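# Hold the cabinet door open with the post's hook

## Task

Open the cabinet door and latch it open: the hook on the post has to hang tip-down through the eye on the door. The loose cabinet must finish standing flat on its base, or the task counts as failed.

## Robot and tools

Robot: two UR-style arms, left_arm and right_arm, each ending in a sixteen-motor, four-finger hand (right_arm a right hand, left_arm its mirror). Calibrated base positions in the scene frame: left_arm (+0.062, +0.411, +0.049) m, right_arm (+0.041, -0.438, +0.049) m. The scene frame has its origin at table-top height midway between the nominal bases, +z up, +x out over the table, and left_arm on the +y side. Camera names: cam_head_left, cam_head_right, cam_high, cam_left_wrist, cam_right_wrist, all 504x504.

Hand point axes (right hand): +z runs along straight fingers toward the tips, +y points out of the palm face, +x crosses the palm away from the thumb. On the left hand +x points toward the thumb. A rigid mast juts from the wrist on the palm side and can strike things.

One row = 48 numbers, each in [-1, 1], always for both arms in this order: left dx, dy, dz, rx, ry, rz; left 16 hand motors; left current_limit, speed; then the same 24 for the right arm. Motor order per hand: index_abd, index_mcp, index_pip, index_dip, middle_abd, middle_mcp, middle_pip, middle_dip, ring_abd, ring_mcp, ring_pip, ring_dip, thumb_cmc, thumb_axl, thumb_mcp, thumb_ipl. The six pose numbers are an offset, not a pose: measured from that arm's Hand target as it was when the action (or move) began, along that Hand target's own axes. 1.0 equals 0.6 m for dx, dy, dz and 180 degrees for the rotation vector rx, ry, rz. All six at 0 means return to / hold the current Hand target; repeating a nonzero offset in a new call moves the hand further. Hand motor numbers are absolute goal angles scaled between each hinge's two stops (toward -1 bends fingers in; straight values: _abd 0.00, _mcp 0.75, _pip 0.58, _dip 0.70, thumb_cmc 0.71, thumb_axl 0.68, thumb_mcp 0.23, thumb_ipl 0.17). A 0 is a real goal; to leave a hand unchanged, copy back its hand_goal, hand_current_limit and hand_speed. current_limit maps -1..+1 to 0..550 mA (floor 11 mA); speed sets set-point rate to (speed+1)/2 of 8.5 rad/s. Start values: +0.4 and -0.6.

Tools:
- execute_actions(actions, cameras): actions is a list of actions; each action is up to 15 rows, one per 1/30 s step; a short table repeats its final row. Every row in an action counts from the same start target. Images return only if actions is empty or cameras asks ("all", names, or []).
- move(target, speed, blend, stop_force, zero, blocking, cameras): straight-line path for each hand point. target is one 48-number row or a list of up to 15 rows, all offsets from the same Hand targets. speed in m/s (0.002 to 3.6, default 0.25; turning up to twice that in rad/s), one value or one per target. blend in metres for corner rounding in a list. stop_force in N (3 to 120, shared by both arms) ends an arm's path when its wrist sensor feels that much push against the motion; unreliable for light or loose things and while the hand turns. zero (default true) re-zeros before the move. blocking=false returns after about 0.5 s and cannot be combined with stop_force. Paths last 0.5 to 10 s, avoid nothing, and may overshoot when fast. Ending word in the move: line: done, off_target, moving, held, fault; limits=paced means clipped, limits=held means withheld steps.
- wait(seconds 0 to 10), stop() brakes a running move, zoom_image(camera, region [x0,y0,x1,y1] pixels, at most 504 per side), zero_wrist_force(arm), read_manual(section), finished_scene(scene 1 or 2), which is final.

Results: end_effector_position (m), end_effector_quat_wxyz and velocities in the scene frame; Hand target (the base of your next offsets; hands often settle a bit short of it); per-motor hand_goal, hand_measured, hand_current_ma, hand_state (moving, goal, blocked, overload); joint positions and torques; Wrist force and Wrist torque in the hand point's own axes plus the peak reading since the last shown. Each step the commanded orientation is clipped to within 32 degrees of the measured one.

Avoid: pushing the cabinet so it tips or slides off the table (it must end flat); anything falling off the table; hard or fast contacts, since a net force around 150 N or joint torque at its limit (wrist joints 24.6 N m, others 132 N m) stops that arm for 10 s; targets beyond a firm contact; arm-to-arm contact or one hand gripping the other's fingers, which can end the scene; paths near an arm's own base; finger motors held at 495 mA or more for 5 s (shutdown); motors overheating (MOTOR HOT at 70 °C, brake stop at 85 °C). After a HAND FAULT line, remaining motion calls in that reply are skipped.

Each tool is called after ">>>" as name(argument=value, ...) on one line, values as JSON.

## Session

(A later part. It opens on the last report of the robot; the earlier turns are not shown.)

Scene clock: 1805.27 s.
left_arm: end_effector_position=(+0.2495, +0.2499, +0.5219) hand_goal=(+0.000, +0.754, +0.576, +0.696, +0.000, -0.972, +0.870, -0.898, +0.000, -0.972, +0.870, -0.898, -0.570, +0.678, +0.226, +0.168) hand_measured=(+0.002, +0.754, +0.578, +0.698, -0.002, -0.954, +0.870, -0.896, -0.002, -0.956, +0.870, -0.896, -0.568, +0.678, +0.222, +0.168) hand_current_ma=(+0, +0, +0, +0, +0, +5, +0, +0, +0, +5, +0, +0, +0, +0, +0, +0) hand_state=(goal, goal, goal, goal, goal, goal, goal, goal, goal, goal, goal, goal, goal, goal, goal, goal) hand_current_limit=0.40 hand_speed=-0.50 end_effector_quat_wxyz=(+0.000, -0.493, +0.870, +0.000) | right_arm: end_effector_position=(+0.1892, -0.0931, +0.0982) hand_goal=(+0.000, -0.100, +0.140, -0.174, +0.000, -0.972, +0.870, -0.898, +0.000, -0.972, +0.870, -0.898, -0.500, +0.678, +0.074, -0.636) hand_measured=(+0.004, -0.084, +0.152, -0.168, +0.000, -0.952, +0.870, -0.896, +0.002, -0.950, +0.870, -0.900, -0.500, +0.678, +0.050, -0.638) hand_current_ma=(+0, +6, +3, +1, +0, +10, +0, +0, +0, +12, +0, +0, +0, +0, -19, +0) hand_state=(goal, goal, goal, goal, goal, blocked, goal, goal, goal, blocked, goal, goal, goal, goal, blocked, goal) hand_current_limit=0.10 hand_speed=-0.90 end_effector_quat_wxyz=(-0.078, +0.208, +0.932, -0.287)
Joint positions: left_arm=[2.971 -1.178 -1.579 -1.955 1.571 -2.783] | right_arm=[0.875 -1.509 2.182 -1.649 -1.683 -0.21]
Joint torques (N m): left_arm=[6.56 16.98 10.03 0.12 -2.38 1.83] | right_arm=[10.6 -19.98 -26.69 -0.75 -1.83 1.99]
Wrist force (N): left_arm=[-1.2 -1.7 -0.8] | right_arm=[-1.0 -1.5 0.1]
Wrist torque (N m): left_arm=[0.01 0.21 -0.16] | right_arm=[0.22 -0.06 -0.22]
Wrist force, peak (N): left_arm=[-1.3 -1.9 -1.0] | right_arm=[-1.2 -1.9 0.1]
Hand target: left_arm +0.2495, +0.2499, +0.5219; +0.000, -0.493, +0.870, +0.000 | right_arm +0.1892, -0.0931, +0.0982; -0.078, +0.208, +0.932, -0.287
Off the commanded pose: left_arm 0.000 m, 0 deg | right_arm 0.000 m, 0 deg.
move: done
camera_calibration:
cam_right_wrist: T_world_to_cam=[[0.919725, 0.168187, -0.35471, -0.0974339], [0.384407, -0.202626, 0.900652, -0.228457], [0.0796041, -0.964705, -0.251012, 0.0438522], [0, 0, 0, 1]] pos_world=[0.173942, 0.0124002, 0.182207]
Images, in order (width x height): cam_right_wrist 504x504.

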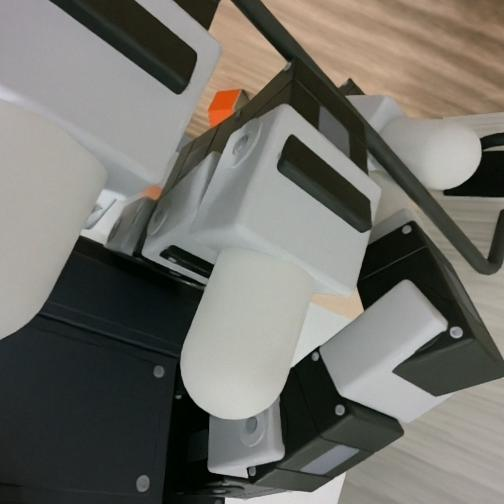

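>>> move(target=[0,0,0,0,0,0, 0,0.754,0.576,0.696,0,-0.973,0.869,-0.899,0,-0.973,0.869,-0.899,-0.571,0.678,0.226,0.168,0.4,-0.5, -0.0007,0.0062,0.0092,-0.0631,0.0036,-0.0071, 0,-0.10,0.139,-0.174,0,-0.973,0.869,-0.899,0,-0.973,0.869,-0.899,-0.5,0.678,0.073,-0.637,0.1,-0.9], speed=0.04, cameras=["cam_right_wrist","cam_head_left"])

>>> zoom_image(camera="cam_right_wrist", region=[304, 60, 504, 260])

Scene clock: 1825.50 s.
left_arm: end_effector_position=(+0.2495, +0.2499, +0.5219) hand_goal=(+0.000, +0.754, +0.576, +0.696, +0.000, -0.972, +0.870, -0.898, +0.000, -0.972, +0.870, -0.898, -0.570, +0.678, +0.226, +0.168) hand_measured=(+0.002, +0.754, +0.578, +0.698, -0.002, -0.954, +0.870, -0.896, -0.002, -0.956, +0.870, -0.896, -0.568, +0.678, +0.222, +0.168) hand_current_ma=(+0, +0, +0, +0, +0, +5, +0, +0, +0, +5, +0, +0, +0, +0, +0, +0) hand_state=(goal, goal, goal, goal, goal, goal, goal, goal, goal, goal, goal, goal, goal, goal, goal, goal) hand_current_limit=0.40 hand_speed=-0.50 end_effector_quat_wxyz=(+0.000, -0.493, +0.870, +0.000) | right_arm: end_effector_position=(+0.1894, -0.0933, +0.0915) hand_goal=(+0.000, -0.100, +0.140, -0.174, +0.000, -0.972, +0.870, -0.898, +0.000, -0.972, +0.870, -0.898, -0.500, +0.678, +0.074, -0.636) hand_measured=(+0.004, -0.084, +0.152, -0.168, +0.000, -0.952, +0.870, -0.896, +0.002, -0.950, +0.870, -0.900, -0.502, +0.678, +0.050, -0.640) hand_current_ma=(+0, +6, +3, +1, +0, +10, +0, +0, +0, +12, +0, +0, +0, +0, -18, +0) hand_state=(goal, goal, goal, goal, goal, blocked, goal, goal, goal, blocked, goal, goal, goal, goal, blocked, goal) hand_current_limit=0.10 hand_speed=-0.90 end_effector_quat_wxyz=(-0.066, +0.206, +0.957, -0.191)
Joint positions: left_arm=[2.971 -1.178 -1.579 -1.955 1.571 -2.783] | right_arm=[0.831 -1.619 2.346 -1.898 -1.644 -0.29]
Joint torques (N m): left_arm=[4.45 20.35 11.02 -0.07 -2.42 1.68] | right_arm=[-13.41 -22.92 -6.01 -3.41 1.38 -2.6]
Wrist force (N): left_arm=[-1.1 -1.7 -0.7] | right_arm=[-1.2 -1.7 0.4]
Wrist torque (N m): left_arm=[0.00 0.18 -0.14] | right_arm=[0.12 -0.07 -0.05]
Wrist force, peak (N): left_arm=[-1.4 -2.0 -0.8] | right_arm=[-1.3 -2.2 0.0]
Hand target: left_arm +0.2495, +0.2499, +0.5219; +0.000, -0.493, +0.870, +0.000 | right_arm +0.1894, -0.0933, +0.0915; -0.066, +0.206, +0.957, -0.191
Off the commanded pose: left_arm 0.000 m, 0 deg | right_arm 0.000 m, 0 deg.
move: done
camera_calibration:
cam_right_wrist: T_world_to_cam=[[0.938617, 0.232127, -0.255176, -0.106649], [0.327525, -0.367475, 0.870454, -0.224449], [0.108285, -0.900599, -0.420946, 0.0581062], [0, 0, 0, 1]] pos_world=[0.167323, -0.00539298, 0.192618]
Images, in order (width x height): cam_head_left 504x504, cam_right_wrist 504x504.

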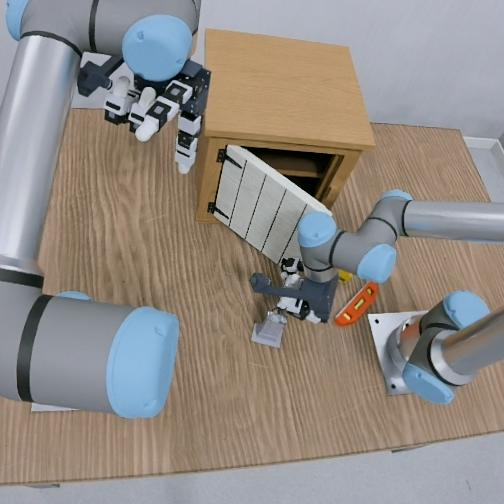

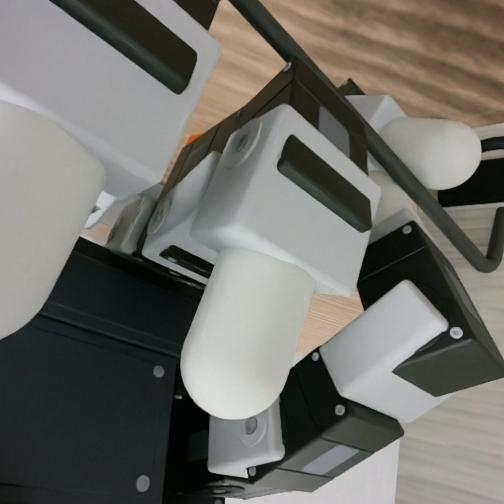

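Scaled by 2.520.

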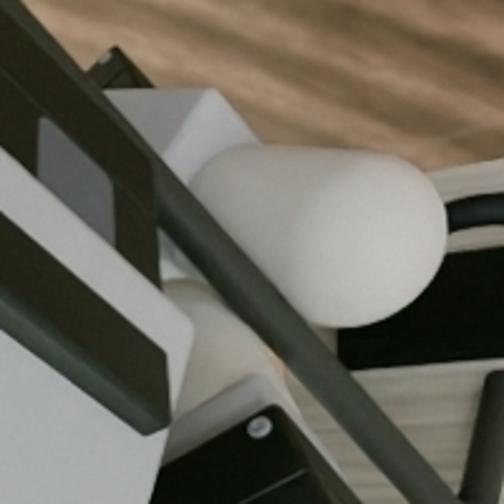

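>>> move(target=[0,0,0,0,0,0, 0,0.754,0.576,0.696,0,-0.973,0.869,-0.899,0,-0.973,0.869,-0.899,-0.571,0.678,0.226,0.168,0.4,-0.5, 0.0007,0.0073,0.016,0.002,0.0444,-0.0189, 0,-0.10,0.139,-0.174,0,-0.973,0.869,-0.899,0,-0.973,0.869,-0.899,-0.5,0.678,0.073,-0.637,0.1,-0.9], speed=0.04, cameras=["cam_right_wrist"])

>>> zoom_image(camera="cam_right_wrist", region=[384, 140, 504, 260])

Scene clock: 1840.97 s.
left_arm: end_effector_position=(+0.2495, +0.2499, +0.5219) hand_goal=(+0.000, +0.754, +0.576, +0.696, +0.000, -0.972, +0.870, -0.898, +0.000, -0.972, +0.870, -0.898, -0.570, +0.678, +0.226, +0.168) hand_measured=(+0.002, +0.754, +0.578, +0.698, -0.002, -0.954, +0.870, -0.896, -0.002, -0.956, +0.870, -0.896, -0.568, +0.678, +0.222, +0.168) hand_current_ma=(+0, +0, +0, +0, +0, +5, +0, +0, +0, +5, +0, +0, +0, +0, +0, +0) hand_state=(goal, goal, goal, goal, goal, goal, goal, goal, goal, goal, goal, goal, goal, goal, goal, goal) hand_current_limit=0.40 hand_speed=-0.50 end_effector_quat_wxyz=(+0.000, -0.493, +0.870, +0.000) | right_arm: end_effector_position=(+0.1887, -0.0927, +0.0810) hand_goal=(+0.000, -0.100, +0.140, -0.174, +0.000, -0.972, +0.870, -0.898, +0.000, -0.972, +0.870, -0.898, -0.500, +0.678, +0.074, -0.636) hand_measured=(+0.004, -0.084, +0.150, -0.170, +0.000, -0.964, +0.870, -0.896, +0.002, -0.950, +0.870, -0.900, -0.502, +0.678, +0.066, -0.638) hand_current_ma=(+0, +6, +2, +1, +0, +2, +0, +0, +0, +12, +0, +0, +0, +0, -3, +0) hand_state=(goal, goal, goal, goal, goal, goal, goal, goal, goal, blocked, goal, goal, goal, goal, goal, goal) hand_current_limit=0.10 hand_speed=-0.90 end_effector_quat_wxyz=(-0.138, +0.191, +0.956, -0.177)
Joint positions: left_arm=[2.971 -1.178 -1.579 -1.955 1.571 -2.783] | right_arm=[0.739 -1.595 2.347 -1.87 -1.554 -0.431]
Joint torques (N m): left_arm=[5.91 19.9 8.71 0.11 -2.53 1.61] | right_arm=[-13.87 -5.71 -31.74 0.71 1.31 -2.37]
Wrist force (N): left_arm=[-1.4 -1.7 -0.8] | right_arm=[-0.4 -1.6 -0.2]
Wrist torque (N m): left_arm=[0.01 0.23 -0.17] | right_arm=[0.12 -0.05 -0.02]
Wrist force, peak (N): left_arm=[-1.4 -1.9 -1.0] | right_arm=[-1.3 -2.3 0.1]
Hand target: left_arm +0.2495, +0.2499, +0.5219; +0.000, -0.493, +0.870, +0.000 | right_arm +0.1887, -0.0927, +0.0810; -0.138, +0.191, +0.956, -0.177
Off the commanded pose: left_arm 0.000 m, 0 deg | right_arm 0.000 m, 0 deg.
move: done
camera_calibration:
cam_right_wrist: T_world_to_cam=[[0.894787, 0.250377, -0.369685, -0.0895422], [0.444229, -0.415945, 0.793505, -0.235113], [0.0449065, -0.874243, -0.483406, 0.0737428], [0, 0, 0, 1]] pos_world=[0.181253, -0.0109054, 0.189108]
Images, in order (width x height): cam_right_wrist 504x504.

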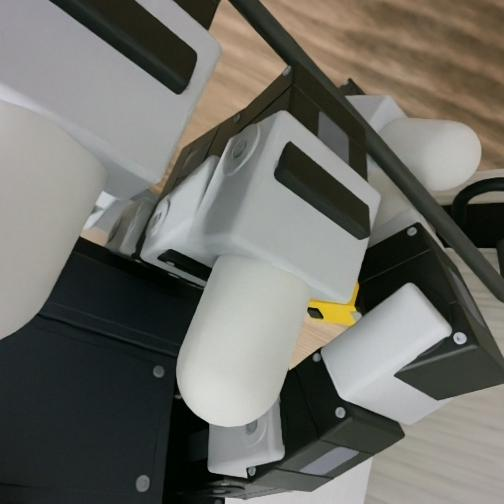

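Scaled by 4.200.

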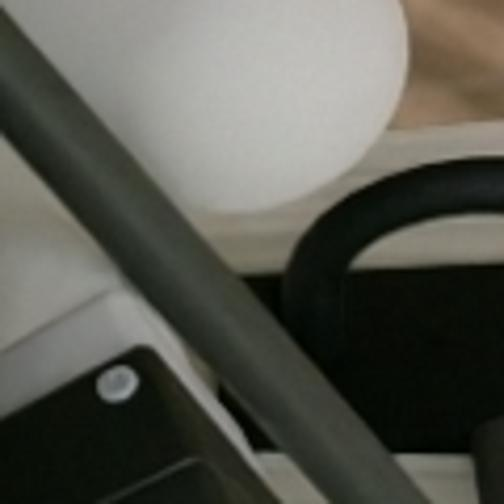

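>>> zoom_image(camera="cam_right_wrist", region=[204, 0, 504, 300])

Scaled by 1.680.

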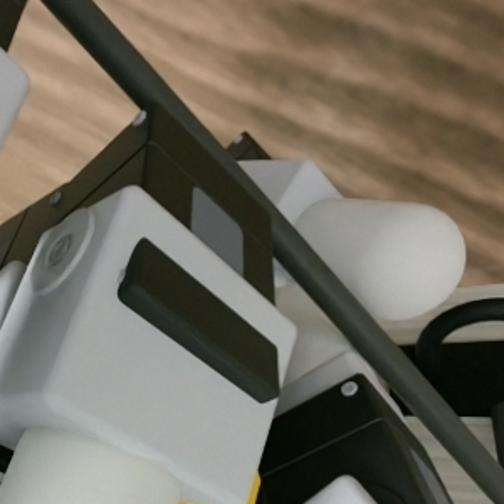

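>>> move(target=[[0,0,0,0,0,0, 0,0.754,0.576,0.696,0,-0.973,0.869,-0.899,0,-0.973,0.869,-0.899,-0.571,0.678,0.226,0.168,0.4,-0.5, 0.0025,-0.0055,-0.0165,-0.002,-0.0444,0.0189, 0,-0.10,0.139,-0.174,0,-0.973,0.869,-0.899,0,-0.973,0.869,-0.899,-0.5,0.678,0.073,-0.637,0.1,-0.9],[0,0,0,0,0,0, 0,0.754,0.576,0.696,0,-0.973,0.869,-0.899,0,-0.973,0.869,-0.899,-0.571,0.678,0.226,0.168,0.4,-0.5, 0.0025,-0.0055,-0.0165,-0.002,-0.0444,0.0189, 0,-0.10,0.139,-0.174,0,-0.973,0.869,-0.899,0,-0.973,0.869,-0.899,-0.5,0.678,0.2865,-0.957,0.1,-0.8]], speed=0.04, cameras=["cam_right_wrist"])

>>> zoom_image(camera="cam_right_wrist", region=[204, 0, 504, 300])

Scene clock: 1878.30 s.
left_arm: end_effector_position=(+0.2495, +0.2499, +0.5219) hand_goal=(+0.000, +0.754, +0.576, +0.696, +0.000, -0.972, +0.870, -0.898, +0.000, -0.972, +0.870, -0.898, -0.570, +0.678, +0.226, +0.168) hand_measured=(+0.002, +0.754, +0.578, +0.698, -0.002, -0.954, +0.870, -0.896, -0.002, -0.956, +0.870, -0.896, -0.568, +0.678, +0.222, +0.168) hand_current_ma=(+0, +0, +0, +0, +0, +5, +0, +0, +0, +5, +0, +0, +0, +0, +0, +0) hand_state=(goal, goal, goal, goal, goal, goal, goal, goal, goal, goal, goal, goal, goal, goal, goal, goal) hand_current_limit=0.40 hand_speed=-0.50 end_effector_quat_wxyz=(+0.000, -0.493, +0.870, +0.000) | right_arm: end_effector_position=(+0.1896, -0.0921, +0.0915) hand_goal=(+0.000, -0.100, +0.140, -0.174, +0.000, -0.972, +0.870, -0.898, +0.000, -0.972, +0.870, -0.898, -0.500, +0.678, +0.286, -0.956) hand_measured=(+0.004, -0.084, +0.150, -0.170, +0.000, -0.964, +0.870, -0.896, +0.002, -0.950, +0.870, -0.900, -0.502, +0.678, +0.278, -0.954) hand_current_ma=(+0, +6, +2, +1, +0, +2, +0, +0, +0, +12, +0, +0, +0, +0, -2, +0) hand_state=(goal, goal, goal, goal, goal, goal, goal, goal, goal, blocked, goal, goal, goal, goal, goal, goal) hand_current_limit=0.10 hand_speed=-0.80 end_effector_quat_wxyz=(-0.066, +0.206, +0.957, -0.191)
Joint positions: left_arm=[2.971 -1.178 -1.579 -1.955 1.571 -2.783] | right_arm=[0.832 -1.616 2.343 -1.898 -1.643 -0.288]
Joint torques (N m): left_arm=[4.03 19.75 11.15 0.37 -2.24 1.55] | right_arm=[11.37 -23.14 -32.5 -3.66 -2 2.4]
Wrist force (N): left_arm=[-1.2 -1.7 -1.0] | right_arm=[-0.8 -1.7 0.6]
Wrist torque (N m): left_arm=[0.03 0.20 -0.15] | right_arm=[0.12 -0.08 -0.16]
Wrist force, peak (N): left_arm=[-1.5 -1.6 -1.1] | right_arm=[-0.4 -2.3 -0.7]
Hand target: left_arm +0.2495, +0.2499, +0.5219; +0.000, -0.493, +0.870, +0.000 | right_arm +0.1896, -0.0921, +0.0915; -0.066, +0.206, +0.957, -0.191
Off the commanded pose: left_arm 0.000 m, 0 deg | right_arm 0.000 m, 0 deg.
move: done
camera_calibration:
cam_right_wrist: T_world_to_cam=[[0.938611, 0.232172, -0.255157, -0.107118], [0.327539, -0.367586, 0.870401, -0.224066], [0.108291, -0.900542, -0.421066, 0.0591875], [0, 0, 0, 1]] pos_world=[0.167524, -0.00419302, 0.192618]
Images, in order (width x height): cam_right_wrist 504x504.

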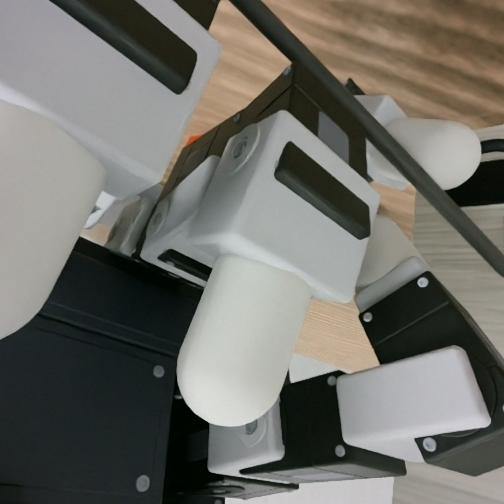

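Scaled by 1.680.

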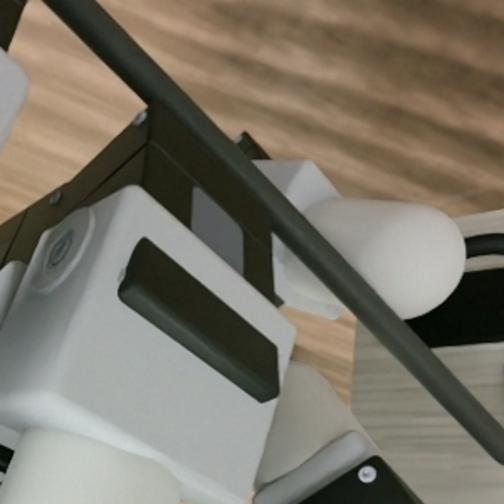

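>>> move(target=[0,0,0,0,0,0, 0,0.754,0.576,0.696,0,-0.973,0.869,-0.899,0,-0.973,0.869,-0.899,-0.571,0.678,0.226,0.168,0.4,-0.5, 0.0007,0.0073,0.016,0.002,0.0444,-0.0189, 0,-0.10,0.139,-0.174,0,-0.973,0.869,-0.899,0,-0.973,0.869,-0.899,-0.5,0.678,0.2865,-0.957,0.1,-0.8], speed=0.04, cameras=["cam_right_wrist"])

>>> zoom_image(camera="cam_right_wrist", region=[204, 0, 504, 300])

Scene clock: 1905.03 s.
left_arm: end_effector_position=(+0.2495, +0.2499, +0.5219) hand_goal=(+0.000, +0.754, +0.576, +0.696, +0.000, -0.972, +0.870, -0.898, +0.000, -0.972, +0.870, -0.898, -0.570, +0.678, +0.226, +0.168) hand_measured=(+0.002, +0.754, +0.578, +0.698, -0.002, -0.954, +0.870, -0.896, -0.002, -0.956, +0.870, -0.896, -0.568, +0.678, +0.222, +0.168) hand_current_ma=(+0, +0, +0, +0, +0, +5, +0, +0, +0, +5, +0, +0, +0, +0, +0, +0) hand_state=(goal, goal, goal, goal, goal, goal, goal, goal, goal, goal, goal, goal, goal, goal, goal, goal) hand_current_limit=0.40 hand_speed=-0.50 end_effector_quat_wxyz=(+0.000, -0.493, +0.870, +0.000) | right_arm: end_effector_position=(+0.1889, -0.0915, +0.0810) hand_goal=(+0.000, -0.100, +0.140, -0.174, +0.000, -0.972, +0.870, -0.898, +0.000, -0.972, +0.870, -0.898, -0.500, +0.678, +0.286, -0.956) hand_measured=(+0.004, -0.084, +0.148, -0.170, +0.000, -0.964, +0.870, -0.896, +0.002, -0.950, +0.870, -0.900, -0.502, +0.678, +0.278, -0.954) hand_current_ma=(+0, +6, +2, +0, +0, +2, +0, +0, +0, +12, +0, +0, +0, +0, -2, +0) hand_state=(goal, goal, goal, goal, goal, goal, goal, goal, goal, blocked, goal, goal, goal, goal, goal, goal) hand_current_limit=0.10 hand_speed=-0.80 end_effector_quat_wxyz=(-0.138, +0.191, +0.956, -0.177)
Joint positions: left_arm=[2.971 -1.178 -1.579 -1.955 1.571 -2.783] | right_arm=[0.741 -1.592 2.344 -1.871 -1.553 -0.43]
Joint torques (N m): left_arm=[4.18 19.66 11.01 0.12 -2.36 1.52] | right_arm=[-13.78 -6.95 -32.27 0.42 1.27 -2.73]
Wrist force (N): left_arm=[-1.1 -1.7 -0.7] | right_arm=[-1.0 -1.3 0.5]
Wrist torque (N m): left_arm=[0.00 0.18 -0.14] | right_arm=[0.15 -0.02 -0.03]
Wrist force, peak (N): left_arm=[-1.5 -2.0 -0.7] | right_arm=[-1.1 -2.2 0.1]
Hand target: left_arm +0.2495, +0.2499, +0.5219; +0.000, -0.493, +0.870, +0.000 | right_arm +0.1889, -0.0915, +0.0810; -0.138, +0.191, +0.956, -0.177
Off the commanded pose: left_arm 0.000 m, 0 deg | right_arm 0.000 m, 0 deg.
move: done
camera_calibration:
cam_right_wrist: T_world_to_cam=[[0.894787, 0.250377, -0.369685, -0.0900467], [0.444229, -0.415945, 0.793505, -0.234661], [0.0449065, -0.874243, -0.483406, 0.0748704], [0, 0, 0, 1]] pos_world=[0.181453, -0.00960538, 0.189108]
Images, in order (width x height): cam_right_wrist 504x504.

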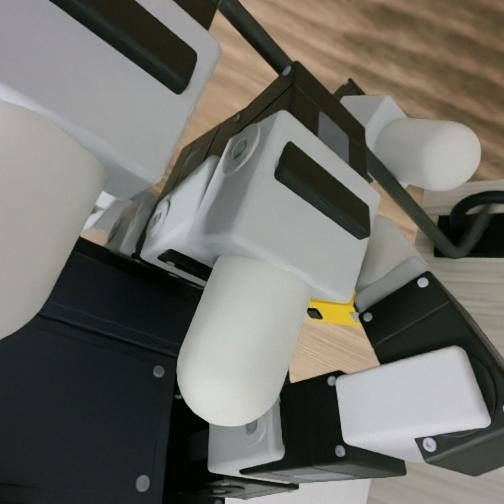

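Scaled by 1.680.

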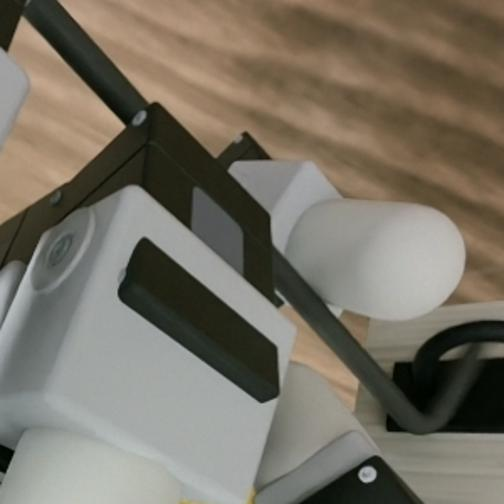

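>>> zoom_image(camera="cam_right_wrist", region=[404, 160, 504, 260])

Scaled by 5.040.

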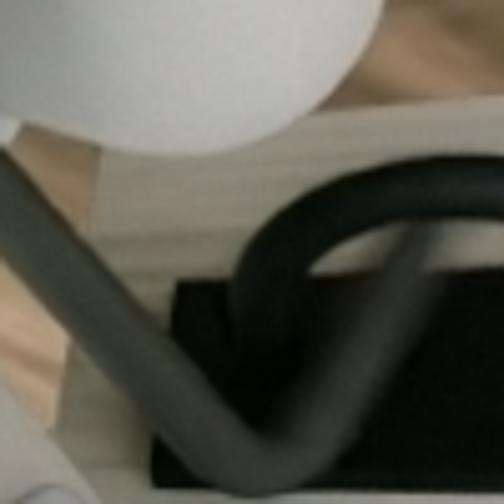

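>>> wait(seconds=0.5, cameras=["cam_right_wrist"])

>>> zoom_image(camera="cam_right_wrist", region=[404, 160, 504, 260])

Scene clock: 1911.70 s.
left_arm: end_effector_position=(+0.2495, +0.2499, +0.5219) hand_goal=(+0.000, +0.754, +0.576, +0.696, +0.000, -0.972, +0.870, -0.898, +0.000, -0.972, +0.870, -0.898, -0.570, +0.678, +0.226, +0.168) hand_measured=(+0.002, +0.754, +0.578, +0.698, -0.002, -0.954, +0.870, -0.896, -0.002, -0.956, +0.870, -0.896, -0.568, +0.678, +0.222, +0.168) hand_current_ma=(+0, +0, +0, +0, +0, +5, +0, +0, +0, +5, +0, +0, +0, +0, +0, +0) hand_state=(goal, goal, goal, goal, goal, goal, goal, goal, goal, goal, goal, goal, goal, goal, goal, goal) hand_current_limit=0.40 hand_speed=-0.50 end_effector_quat_wxyz=(+0.000, -0.493, +0.870, +0.000) | right_arm: end_effector_position=(+0.1889, -0.0915, +0.0810) hand_goal=(+0.000, -0.100, +0.140, -0.174, +0.000, -0.972, +0.870, -0.898, +0.000, -0.972, +0.870, -0.898, -0.500, +0.678, +0.286, -0.956) hand_measured=(+0.004, -0.084, +0.148, -0.170, +0.000, -0.964, +0.870, -0.896, +0.002, -0.950, +0.870, -0.900, -0.502, +0.678, +0.278, -0.954) hand_current_ma=(+0, +6, +2, +0, +0, +2, +0, +0, +0, +12, +0, +0, +0, +0, -2, +0) hand_state=(goal, goal, goal, goal, goal, goal, goal, goal, goal, blocked, goal, goal, goal, goal, goal, goal) hand_current_limit=0.10 hand_speed=-0.80 end_effector_quat_wxyz=(-0.138, +0.191, +0.956, -0.177)
Joint positions: left_arm=[2.971 -1.178 -1.579 -1.955 1.571 -2.783] | right_arm=[0.741 -1.592 2.344 -1.87 -1.553 -0.43]
Joint torques (N m): left_arm=[4.14 19.54 9.87 0.26 -2.51 1.54] | right_arm=[-14.06 -6.86 -32.37 0.57 1.55 -2.46]
Wrist force (N): left_arm=[-1.3 -1.8 -0.7] | right_arm=[-0.7 -1.1 0.7]
Wrist torque (N m): left_arm=[0.00 0.21 -0.16] | right_arm=[0.14 -0.05 -0.01]
Wrist force, peak (N): left_arm=[-1.4 -1.8 -1.0] | right_arm=[-1.1 -1.5 0.6]
Hand target: left_arm +0.2495, +0.2499, +0.5219; +0.000, -0.493, +0.870, +0.000 | right_arm +0.1889, -0.0915, +0.0810; -0.138, +0.191, +0.956, -0.177
Off the commanded pose: left_arm 0.000 m, 0 deg | right_arm 0.000 m, 0 deg.
wait: 0.50 s; at rest from the start
camera_calibration:
cam_right_wrist: T_world_to_cam=[[0.894743, 0.250418, -0.369764, -0.0900235], [0.444318, -0.415919, 0.793469, -0.23467], [0.0449073, -0.874244, -0.483406, 0.07487], [0, 0, 0, 1]] pos_world=[0.181454, -0.00960535, 0.189108]
Images, in order (width x height): cam_right_wrist 504x504.

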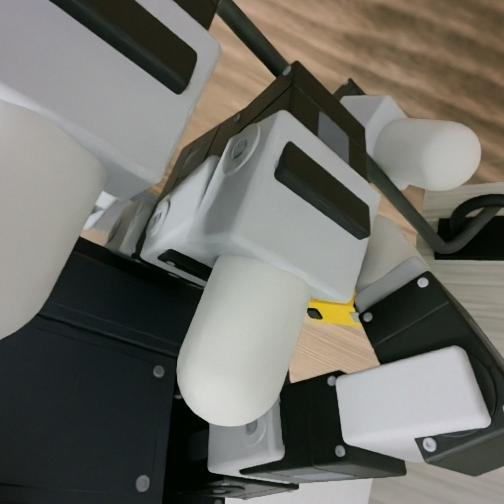

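Scaled by 5.040.

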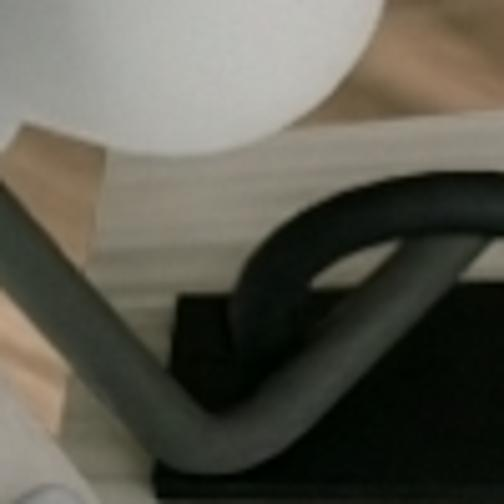

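>>> move(target=[0,0,0,0,0,0, 0,0.754,0.576,0.696,0,-0.973,0.869,-0.899,0,-0.973,0.869,-0.899,-0.571,0.678,0.226,0.168,0.4,-0.5, 0,0,0,0,0,0, 0,-0.10,0.139,0.60,0,-0.973,0.869,-0.899,0,-0.973,0.869,-0.899,-0.5,0.678,0.2865,-0.957,0.1,-0.9], speed=0.04, cameras=["cam_right_wrist"])

>>> zoom_image(camera="cam_right_wrist", region=[304, 60, 504, 260])

Scene clock: 1928.10 s.
left_arm: end_effector_position=(+0.2495, +0.2499, +0.5219) hand_goal=(+0.000, +0.754, +0.576, +0.696, +0.000, -0.972, +0.870, -0.898, +0.000, -0.972, +0.870, -0.898, -0.570, +0.678, +0.226, +0.168) hand_measured=(+0.002, +0.754, +0.578, +0.698, -0.002, -0.954, +0.870, -0.896, -0.002, -0.956, +0.870, -0.896, -0.568, +0.678, +0.222, +0.168) hand_current_ma=(+0, +0, +0, +0, +0, +5, +0, +0, +0, +5, +0, +0, +0, +0, +0, +0) hand_state=(goal, goal, goal, goal, goal, goal, goal, goal, goal, goal, goal, goal, goal, goal, goal, goal) hand_current_limit=0.40 hand_speed=-0.50 end_effector_quat_wxyz=(+0.000, -0.493, +0.870, +0.000) | right_arm: end_effector_position=(+0.1889, -0.0915, +0.0810) hand_goal=(+0.000, -0.100, +0.140, +0.600, +0.000, -0.972, +0.870, -0.898, +0.000, -0.972, +0.870, -0.898, -0.500, +0.678, +0.286, -0.956) hand_measured=(+0.004, -0.084, +0.148, +0.598, +0.000, -0.964, +0.870, -0.896, +0.002, -0.950, +0.870, -0.900, -0.502, +0.678, +0.278, -0.954) hand_current_ma=(+0, +6, +2, +0, +0, +2, +0, +0, +0, +12, +0, +0, +0, +0, -2, +0) hand_state=(goal, goal, goal, goal, goal, goal, goal, goal, goal, blocked, goal, goal, goal, goal, goal, goal) hand_current_limit=0.10 hand_speed=-0.90 end_effector_quat_wxyz=(-0.138, +0.191, +0.956, -0.177)
Joint positions: left_arm=[2.971 -1.178 -1.579 -1.955 1.571 -2.783] | right_arm=[0.741 -1.592 2.344 -1.87 -1.553 -0.43]
Joint torques (N m): left_arm=[3.94 18.37 10.73 0.49 -2.32 1.49] | right_arm=[-13.68 -6.82 -31.96 0.2 1.52 -2.64]
Wrist force (N): left_arm=[-1.1 -1.8 -0.5] | right_arm=[-0.7 -1.6 0.2]
Wrist torque (N m): left_arm=[-0.01 0.19 -0.15] | right_arm=[0.13 -0.04 -0.02]
Wrist force, peak (N): left_arm=[-1.5 -2.0 -0.8] | right_arm=[-0.9 -1.8 0.3]
Hand target: left_arm +0.2495, +0.2499, +0.5219; +0.000, -0.493, +0.870, +0.000 | right_arm +0.1889, -0.0915, +0.0810; -0.138, +0.191, +0.956, -0.177
Off the commanded pose: left_arm 0.000 m, 0 deg | right_arm 0.000 m, 0 deg.
move: done
camera_calibration:
cam_right_wrist: T_world_to_cam=[[0.894743, 0.250418, -0.369764, -0.0900235], [0.444318, -0.415919, 0.793469, -0.23467], [0.0449073, -0.874244, -0.483406, 0.07487], [0, 0, 0, 1]] pos_world=[0.181454, -0.00960535, 0.189108]
Images, in order (width x height): cam_right_wrist 504x504.

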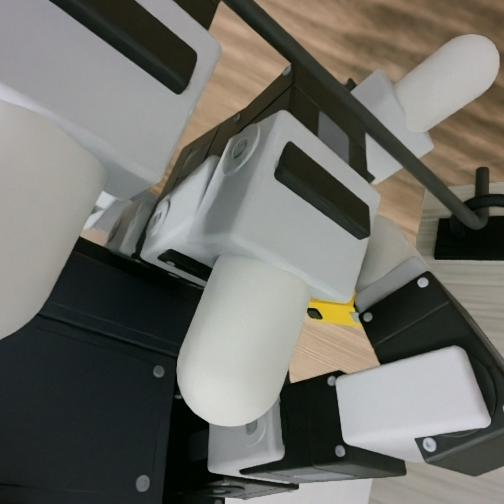

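Scaled by 2.520.

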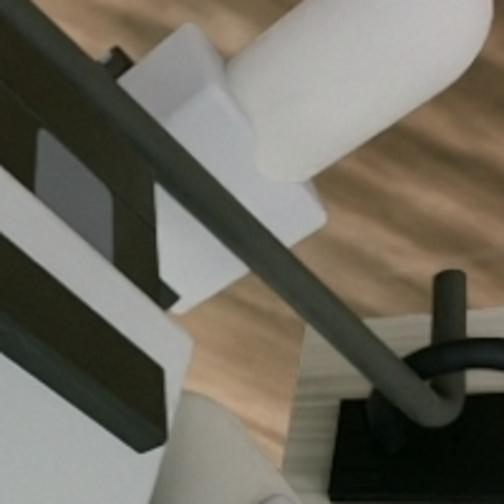

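>>> move(target=[[0,0,0,0,0,0, 0,0.754,0.576,0.696,0,-0.973,0.869,-0.899,0,-0.973,0.869,-0.899,-0.571,0.678,0.226,0.168,0.4,-0.5, 0,0,0.02,0,0,0, 0,-0.10,0.139,0.60,0,-0.973,0.869,-0.899,0,-0.973,0.869,-0.899,-0.5,0.678,0.2865,-0.957,0.1,-0.9],[0,0,0,0,0,0, 0,0.754,0.576,0.696,0,-0.973,0.869,-0.899,0,-0.973,0.869,-0.899,-0.571,0.678,0.226,0.168,0.4,-0.5, 0,-0.06,0.02,0,0,0, 0,-0.10,0.139,0.60,0,-0.973,0.869,-0.899,0,-0.973,0.869,-0.899,-0.5,0.678,0.2865,-0.957,0.1,-0.9]], speed=0.03, cameras=["cam_right_wrist"])

>>> zoom_image(camera="cam_right_wrist", region=[304, 60, 504, 260])

Scene clock: 1940.77 s.
left_arm: end_effector_position=(+0.2495, +0.2499, +0.5219) hand_goal=(+0.000, +0.754, +0.576, +0.696, +0.000, -0.972, +0.870, -0.898, +0.000, -0.972, +0.870, -0.898, -0.570, +0.678, +0.226, +0.168) hand_measured=(+0.002, +0.754, +0.578, +0.698, -0.002, -0.954, +0.870, -0.896, -0.002, -0.956, +0.870, -0.896, -0.568, +0.678, +0.222, +0.168) hand_current_ma=(+0, +0, +0, +0, +0, +5, +0, +0, +0, +5, +0, +0, +0, +0, +0, +0) hand_state=(goal, goal, goal, goal, goal, goal, goal, goal, goal, goal, goal, goal, goal, goal, goal, goal) hand_current_limit=0.40 hand_speed=-0.50 end_effector_quat_wxyz=(+0.000, -0.493, +0.870, +0.000) | right_arm: end_effector_position=(+0.1736, -0.1260, +0.0843) hand_goal=(+0.000, -0.100, +0.140, +0.600, +0.000, -0.972, +0.870, -0.898, +0.000, -0.972, +0.870, -0.898, -0.500, +0.678, +0.286, -0.956) hand_measured=(+0.004, -0.084, +0.148, +0.598, +0.000, -0.964, +0.870, -0.896, +0.002, -0.950, +0.870, -0.900, -0.502, +0.678, +0.278, -0.954) hand_current_ma=(+0, +6, +2, +0, +0, +2, +0, +0, +0, +12, +0, +0, +0, +0, -2, +0) hand_state=(goal, goal, goal, goal, goal, goal, goal, goal, goal, blocked, goal, goal, goal, goal, goal, goal) hand_current_limit=0.10 hand_speed=-0.90 end_effector_quat_wxyz=(-0.138, +0.191, +0.956, -0.177)
Joint positions: left_arm=[2.971 -1.178 -1.579 -1.955 1.571 -2.783] | right_arm=[0.696 -1.702 2.431 -1.846 -1.572 -0.47]
Joint torques (N m): left_arm=[3.8 18.77 11.26 0.41 -2.16 1.52] | right_arm=[-13.35 -20.27 -4.92 0.15 -1.69 -2.4]
Wrist force (N): left_arm=[-1.2 -1.6 -0.5] | right_arm=[-0.8 -1.5 0.2]
Wrist torque (N m): left_arm=[0.00 0.20 -0.16] | right_arm=[0.13 -0.03 -0.03]
Wrist force, peak (N): left_arm=[-1.5 -1.9 -0.9] | right_arm=[-0.9 -1.8 0.2]
Hand target: left_arm +0.2495, +0.2499, +0.5219; +0.000, -0.493, +0.870, +0.000 | right_arm +0.1736, -0.1260, +0.0843; -0.138, +0.191, +0.956, -0.177
Off the commanded pose: left_arm 0.000 m, 0 deg | right_arm 0.000 m, 0 deg.
move: done
camera_calibration:
cam_right_wrist: T_world_to_cam=[[0.894743, 0.250418, -0.369764, -0.0664862], [0.444318, -0.415919, 0.793469, -0.244802], [0.0449073, -0.874244, -0.483406, 0.0468552], [0, 0, 0, 1]] pos_world=[0.166154, -0.0442054, 0.192308]
Images, in order (width x height): cam_right_wrist 504x504.

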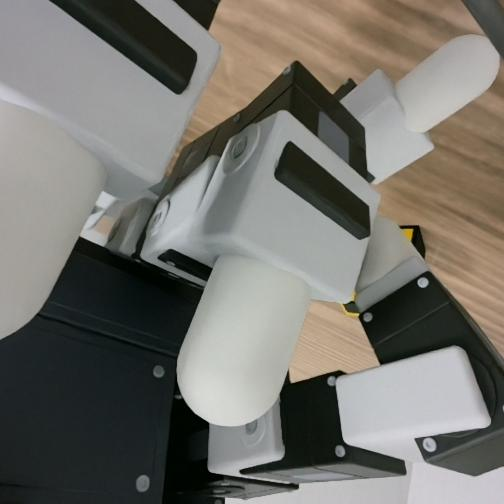

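Scaled by 2.520.

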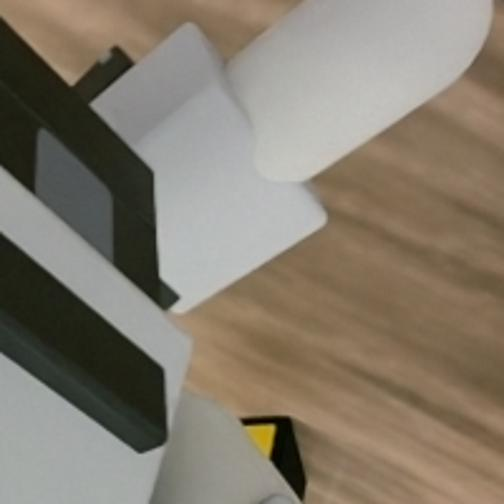

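>>> move(target=[[0,0,0,0,0,0, 0,0.754,0.576,0.696,0,-0.973,0.869,-0.899,0,-0.973,0.869,-0.899,-0.571,0.678,0.226,0.168,0.4,-0.5, 0,-0.05,0.01,0,0,0, 0,-0.10,0.139,0.60,0,-0.973,0.869,-0.899,0,-0.973,0.869,-0.899,-0.5,0.678,0.2865,-0.957,0.1,-0.9],[0,0,0,0,0,0, 0,0.754,0.576,0.696,0,-0.973,0.869,-0.899,0,-0.973,0.869,-0.899,-0.571,0.678,0.226,0.168,0.4,-0.5, 0,-0.18,0.01,0,0,0, 0,-0.10,0.139,0.60,0,-0.973,0.869,-0.899,0,-0.973,0.869,-0.899,-0.5,0.678,0.2865,-0.957,0.1,-0.9]], speed=[0.04,0.08], cameras=["cam_right_wrist","cam_head_left","cam_head_right"])

>>> zoom_image(camera="cam_head_left", region=[240, 220, 360, 340])

>>> zoom_image(camera="cam_head_right", region=[250, 230, 350, 330])

Scene clock: 1950.77 s.
left_arm: end_effector_position=(+0.2495, +0.2499, +0.5219) hand_goal=(+0.000, +0.754, +0.576, +0.696, +0.000, -0.972, +0.870, -0.898, +0.000, -0.972, +0.870, -0.898, -0.570, +0.678, +0.226, +0.168) hand_measured=(+0.002, +0.754, +0.578, +0.698, -0.002, -0.954, +0.870, -0.896, -0.002, -0.956, +0.870, -0.896, -0.568, +0.678, +0.222, +0.168) hand_current_ma=(+0, +0, +0, +0, +0, +5, +0, +0, +0, +5, +0, +0, +0, +0, +0, +0) hand_state=(goal, goal, goal, goal, goal, goal, goal, goal, goal, goal, goal, goal, goal, goal, goal, goal) hand_current_limit=0.40 hand_speed=-0.50 end_effector_quat_wxyz=(+0.000, -0.493, +0.870, +0.000) | right_arm: end_effector_position=(+0.1376, -0.2211, +0.1211) hand_goal=(+0.000, -0.100, +0.140, +0.600, +0.000, -0.972, +0.870, -0.898, +0.000, -0.972, +0.870, -0.898, -0.500, +0.678, +0.286, -0.956) hand_measured=(+0.004, -0.084, +0.148, +0.598, +0.000, -0.964, +0.870, -0.896, +0.002, -0.950, +0.870, -0.900, -0.502, +0.678, +0.278, -0.954) hand_current_ma=(+0, +6, +2, +0, +0, +2, +0, +0, +0, +12, +0, +0, +0, +0, -2, +0) hand_state=(goal, goal, goal, goal, goal, goal, goal, goal, goal, blocked, goal, goal, goal, goal, goal, goal) hand_current_limit=0.10 hand_speed=-0.90 end_effector_quat_wxyz=(-0.138, +0.191, +0.956, -0.177)
Joint positions: left_arm=[2.971 -1.178 -1.579 -1.955 1.571 -2.783] | right_arm=[0.48 -2.157 2.571 -1.541 -1.666 -0.665]
Joint torques (N m): left_arm=[5.64 18.1 10.72 0.71 -2.14 1.55] | right_arm=[-15.66 -4.18 -8.96 0.57 -1.89 -2.48]
Wrist force (N): left_arm=[-1.4 -1.6 -0.7] | right_arm=[-1.0 -1.3 0.1]
Wrist torque (N m): left_arm=[0.03 0.23 -0.18] | right_arm=[0.17 0.01 -0.05]
Wrist force, peak (N): left_arm=[-1.4 -1.9 -1.0] | right_arm=[-1.1 -2.2 -0.1]
Hand target: left_arm +0.2495, +0.2499, +0.5219; +0.000, -0.493, +0.870, +0.000 | right_arm +0.1376, -0.2211, +0.1211; -0.138, +0.191, +0.956, -0.177
Off the commanded pose: left_arm 0.000 m, 0 deg | right_arm 0.000 m, 0 deg.
move: done
camera_calibration:
cam_right_wrist: T_world_to_cam=[[0.894743, 0.250418, -0.369764, 0.00327311], [0.444318, -0.415919, 0.793469, -0.297595], [0.0449073, -0.874244, -0.483406, -0.0168266], [0, 0, 0, 1]] pos_world=[0.130054, -0.139305, 0.229208]
Images, in order (width x height): cam_head_left 504x504, cam_head_right 504x504, cam_right_wrist 504x504.

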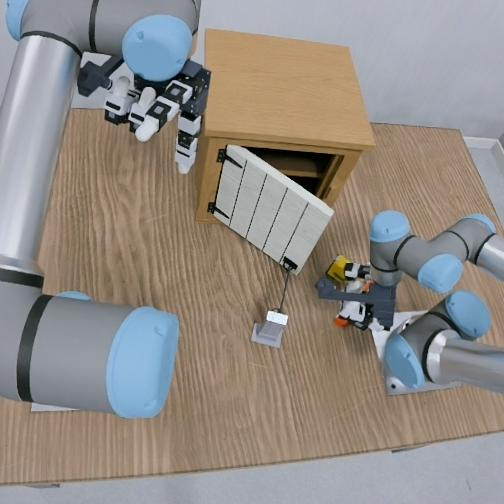

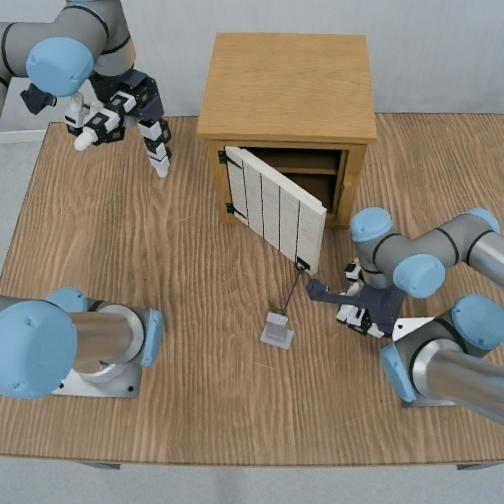

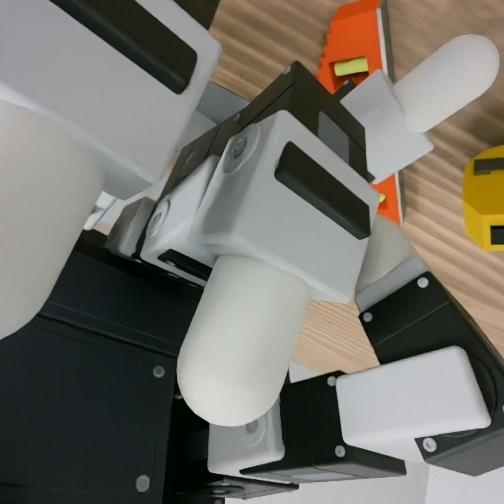

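Scaled by 4.200.

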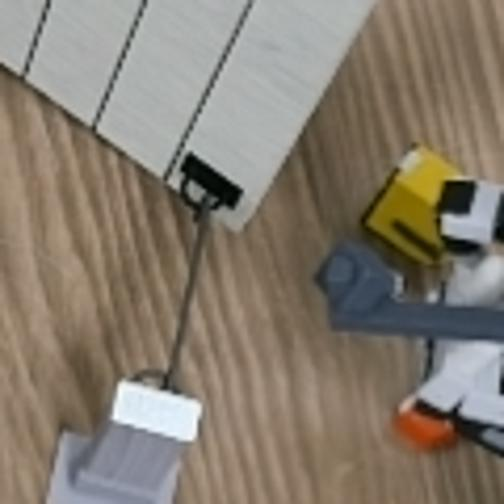

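Scaled by 5.040.

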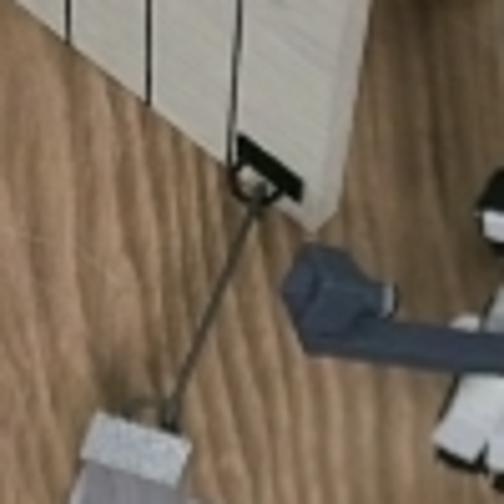

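>>> finished_scene(scene=1)

The scene is finished: the task was done.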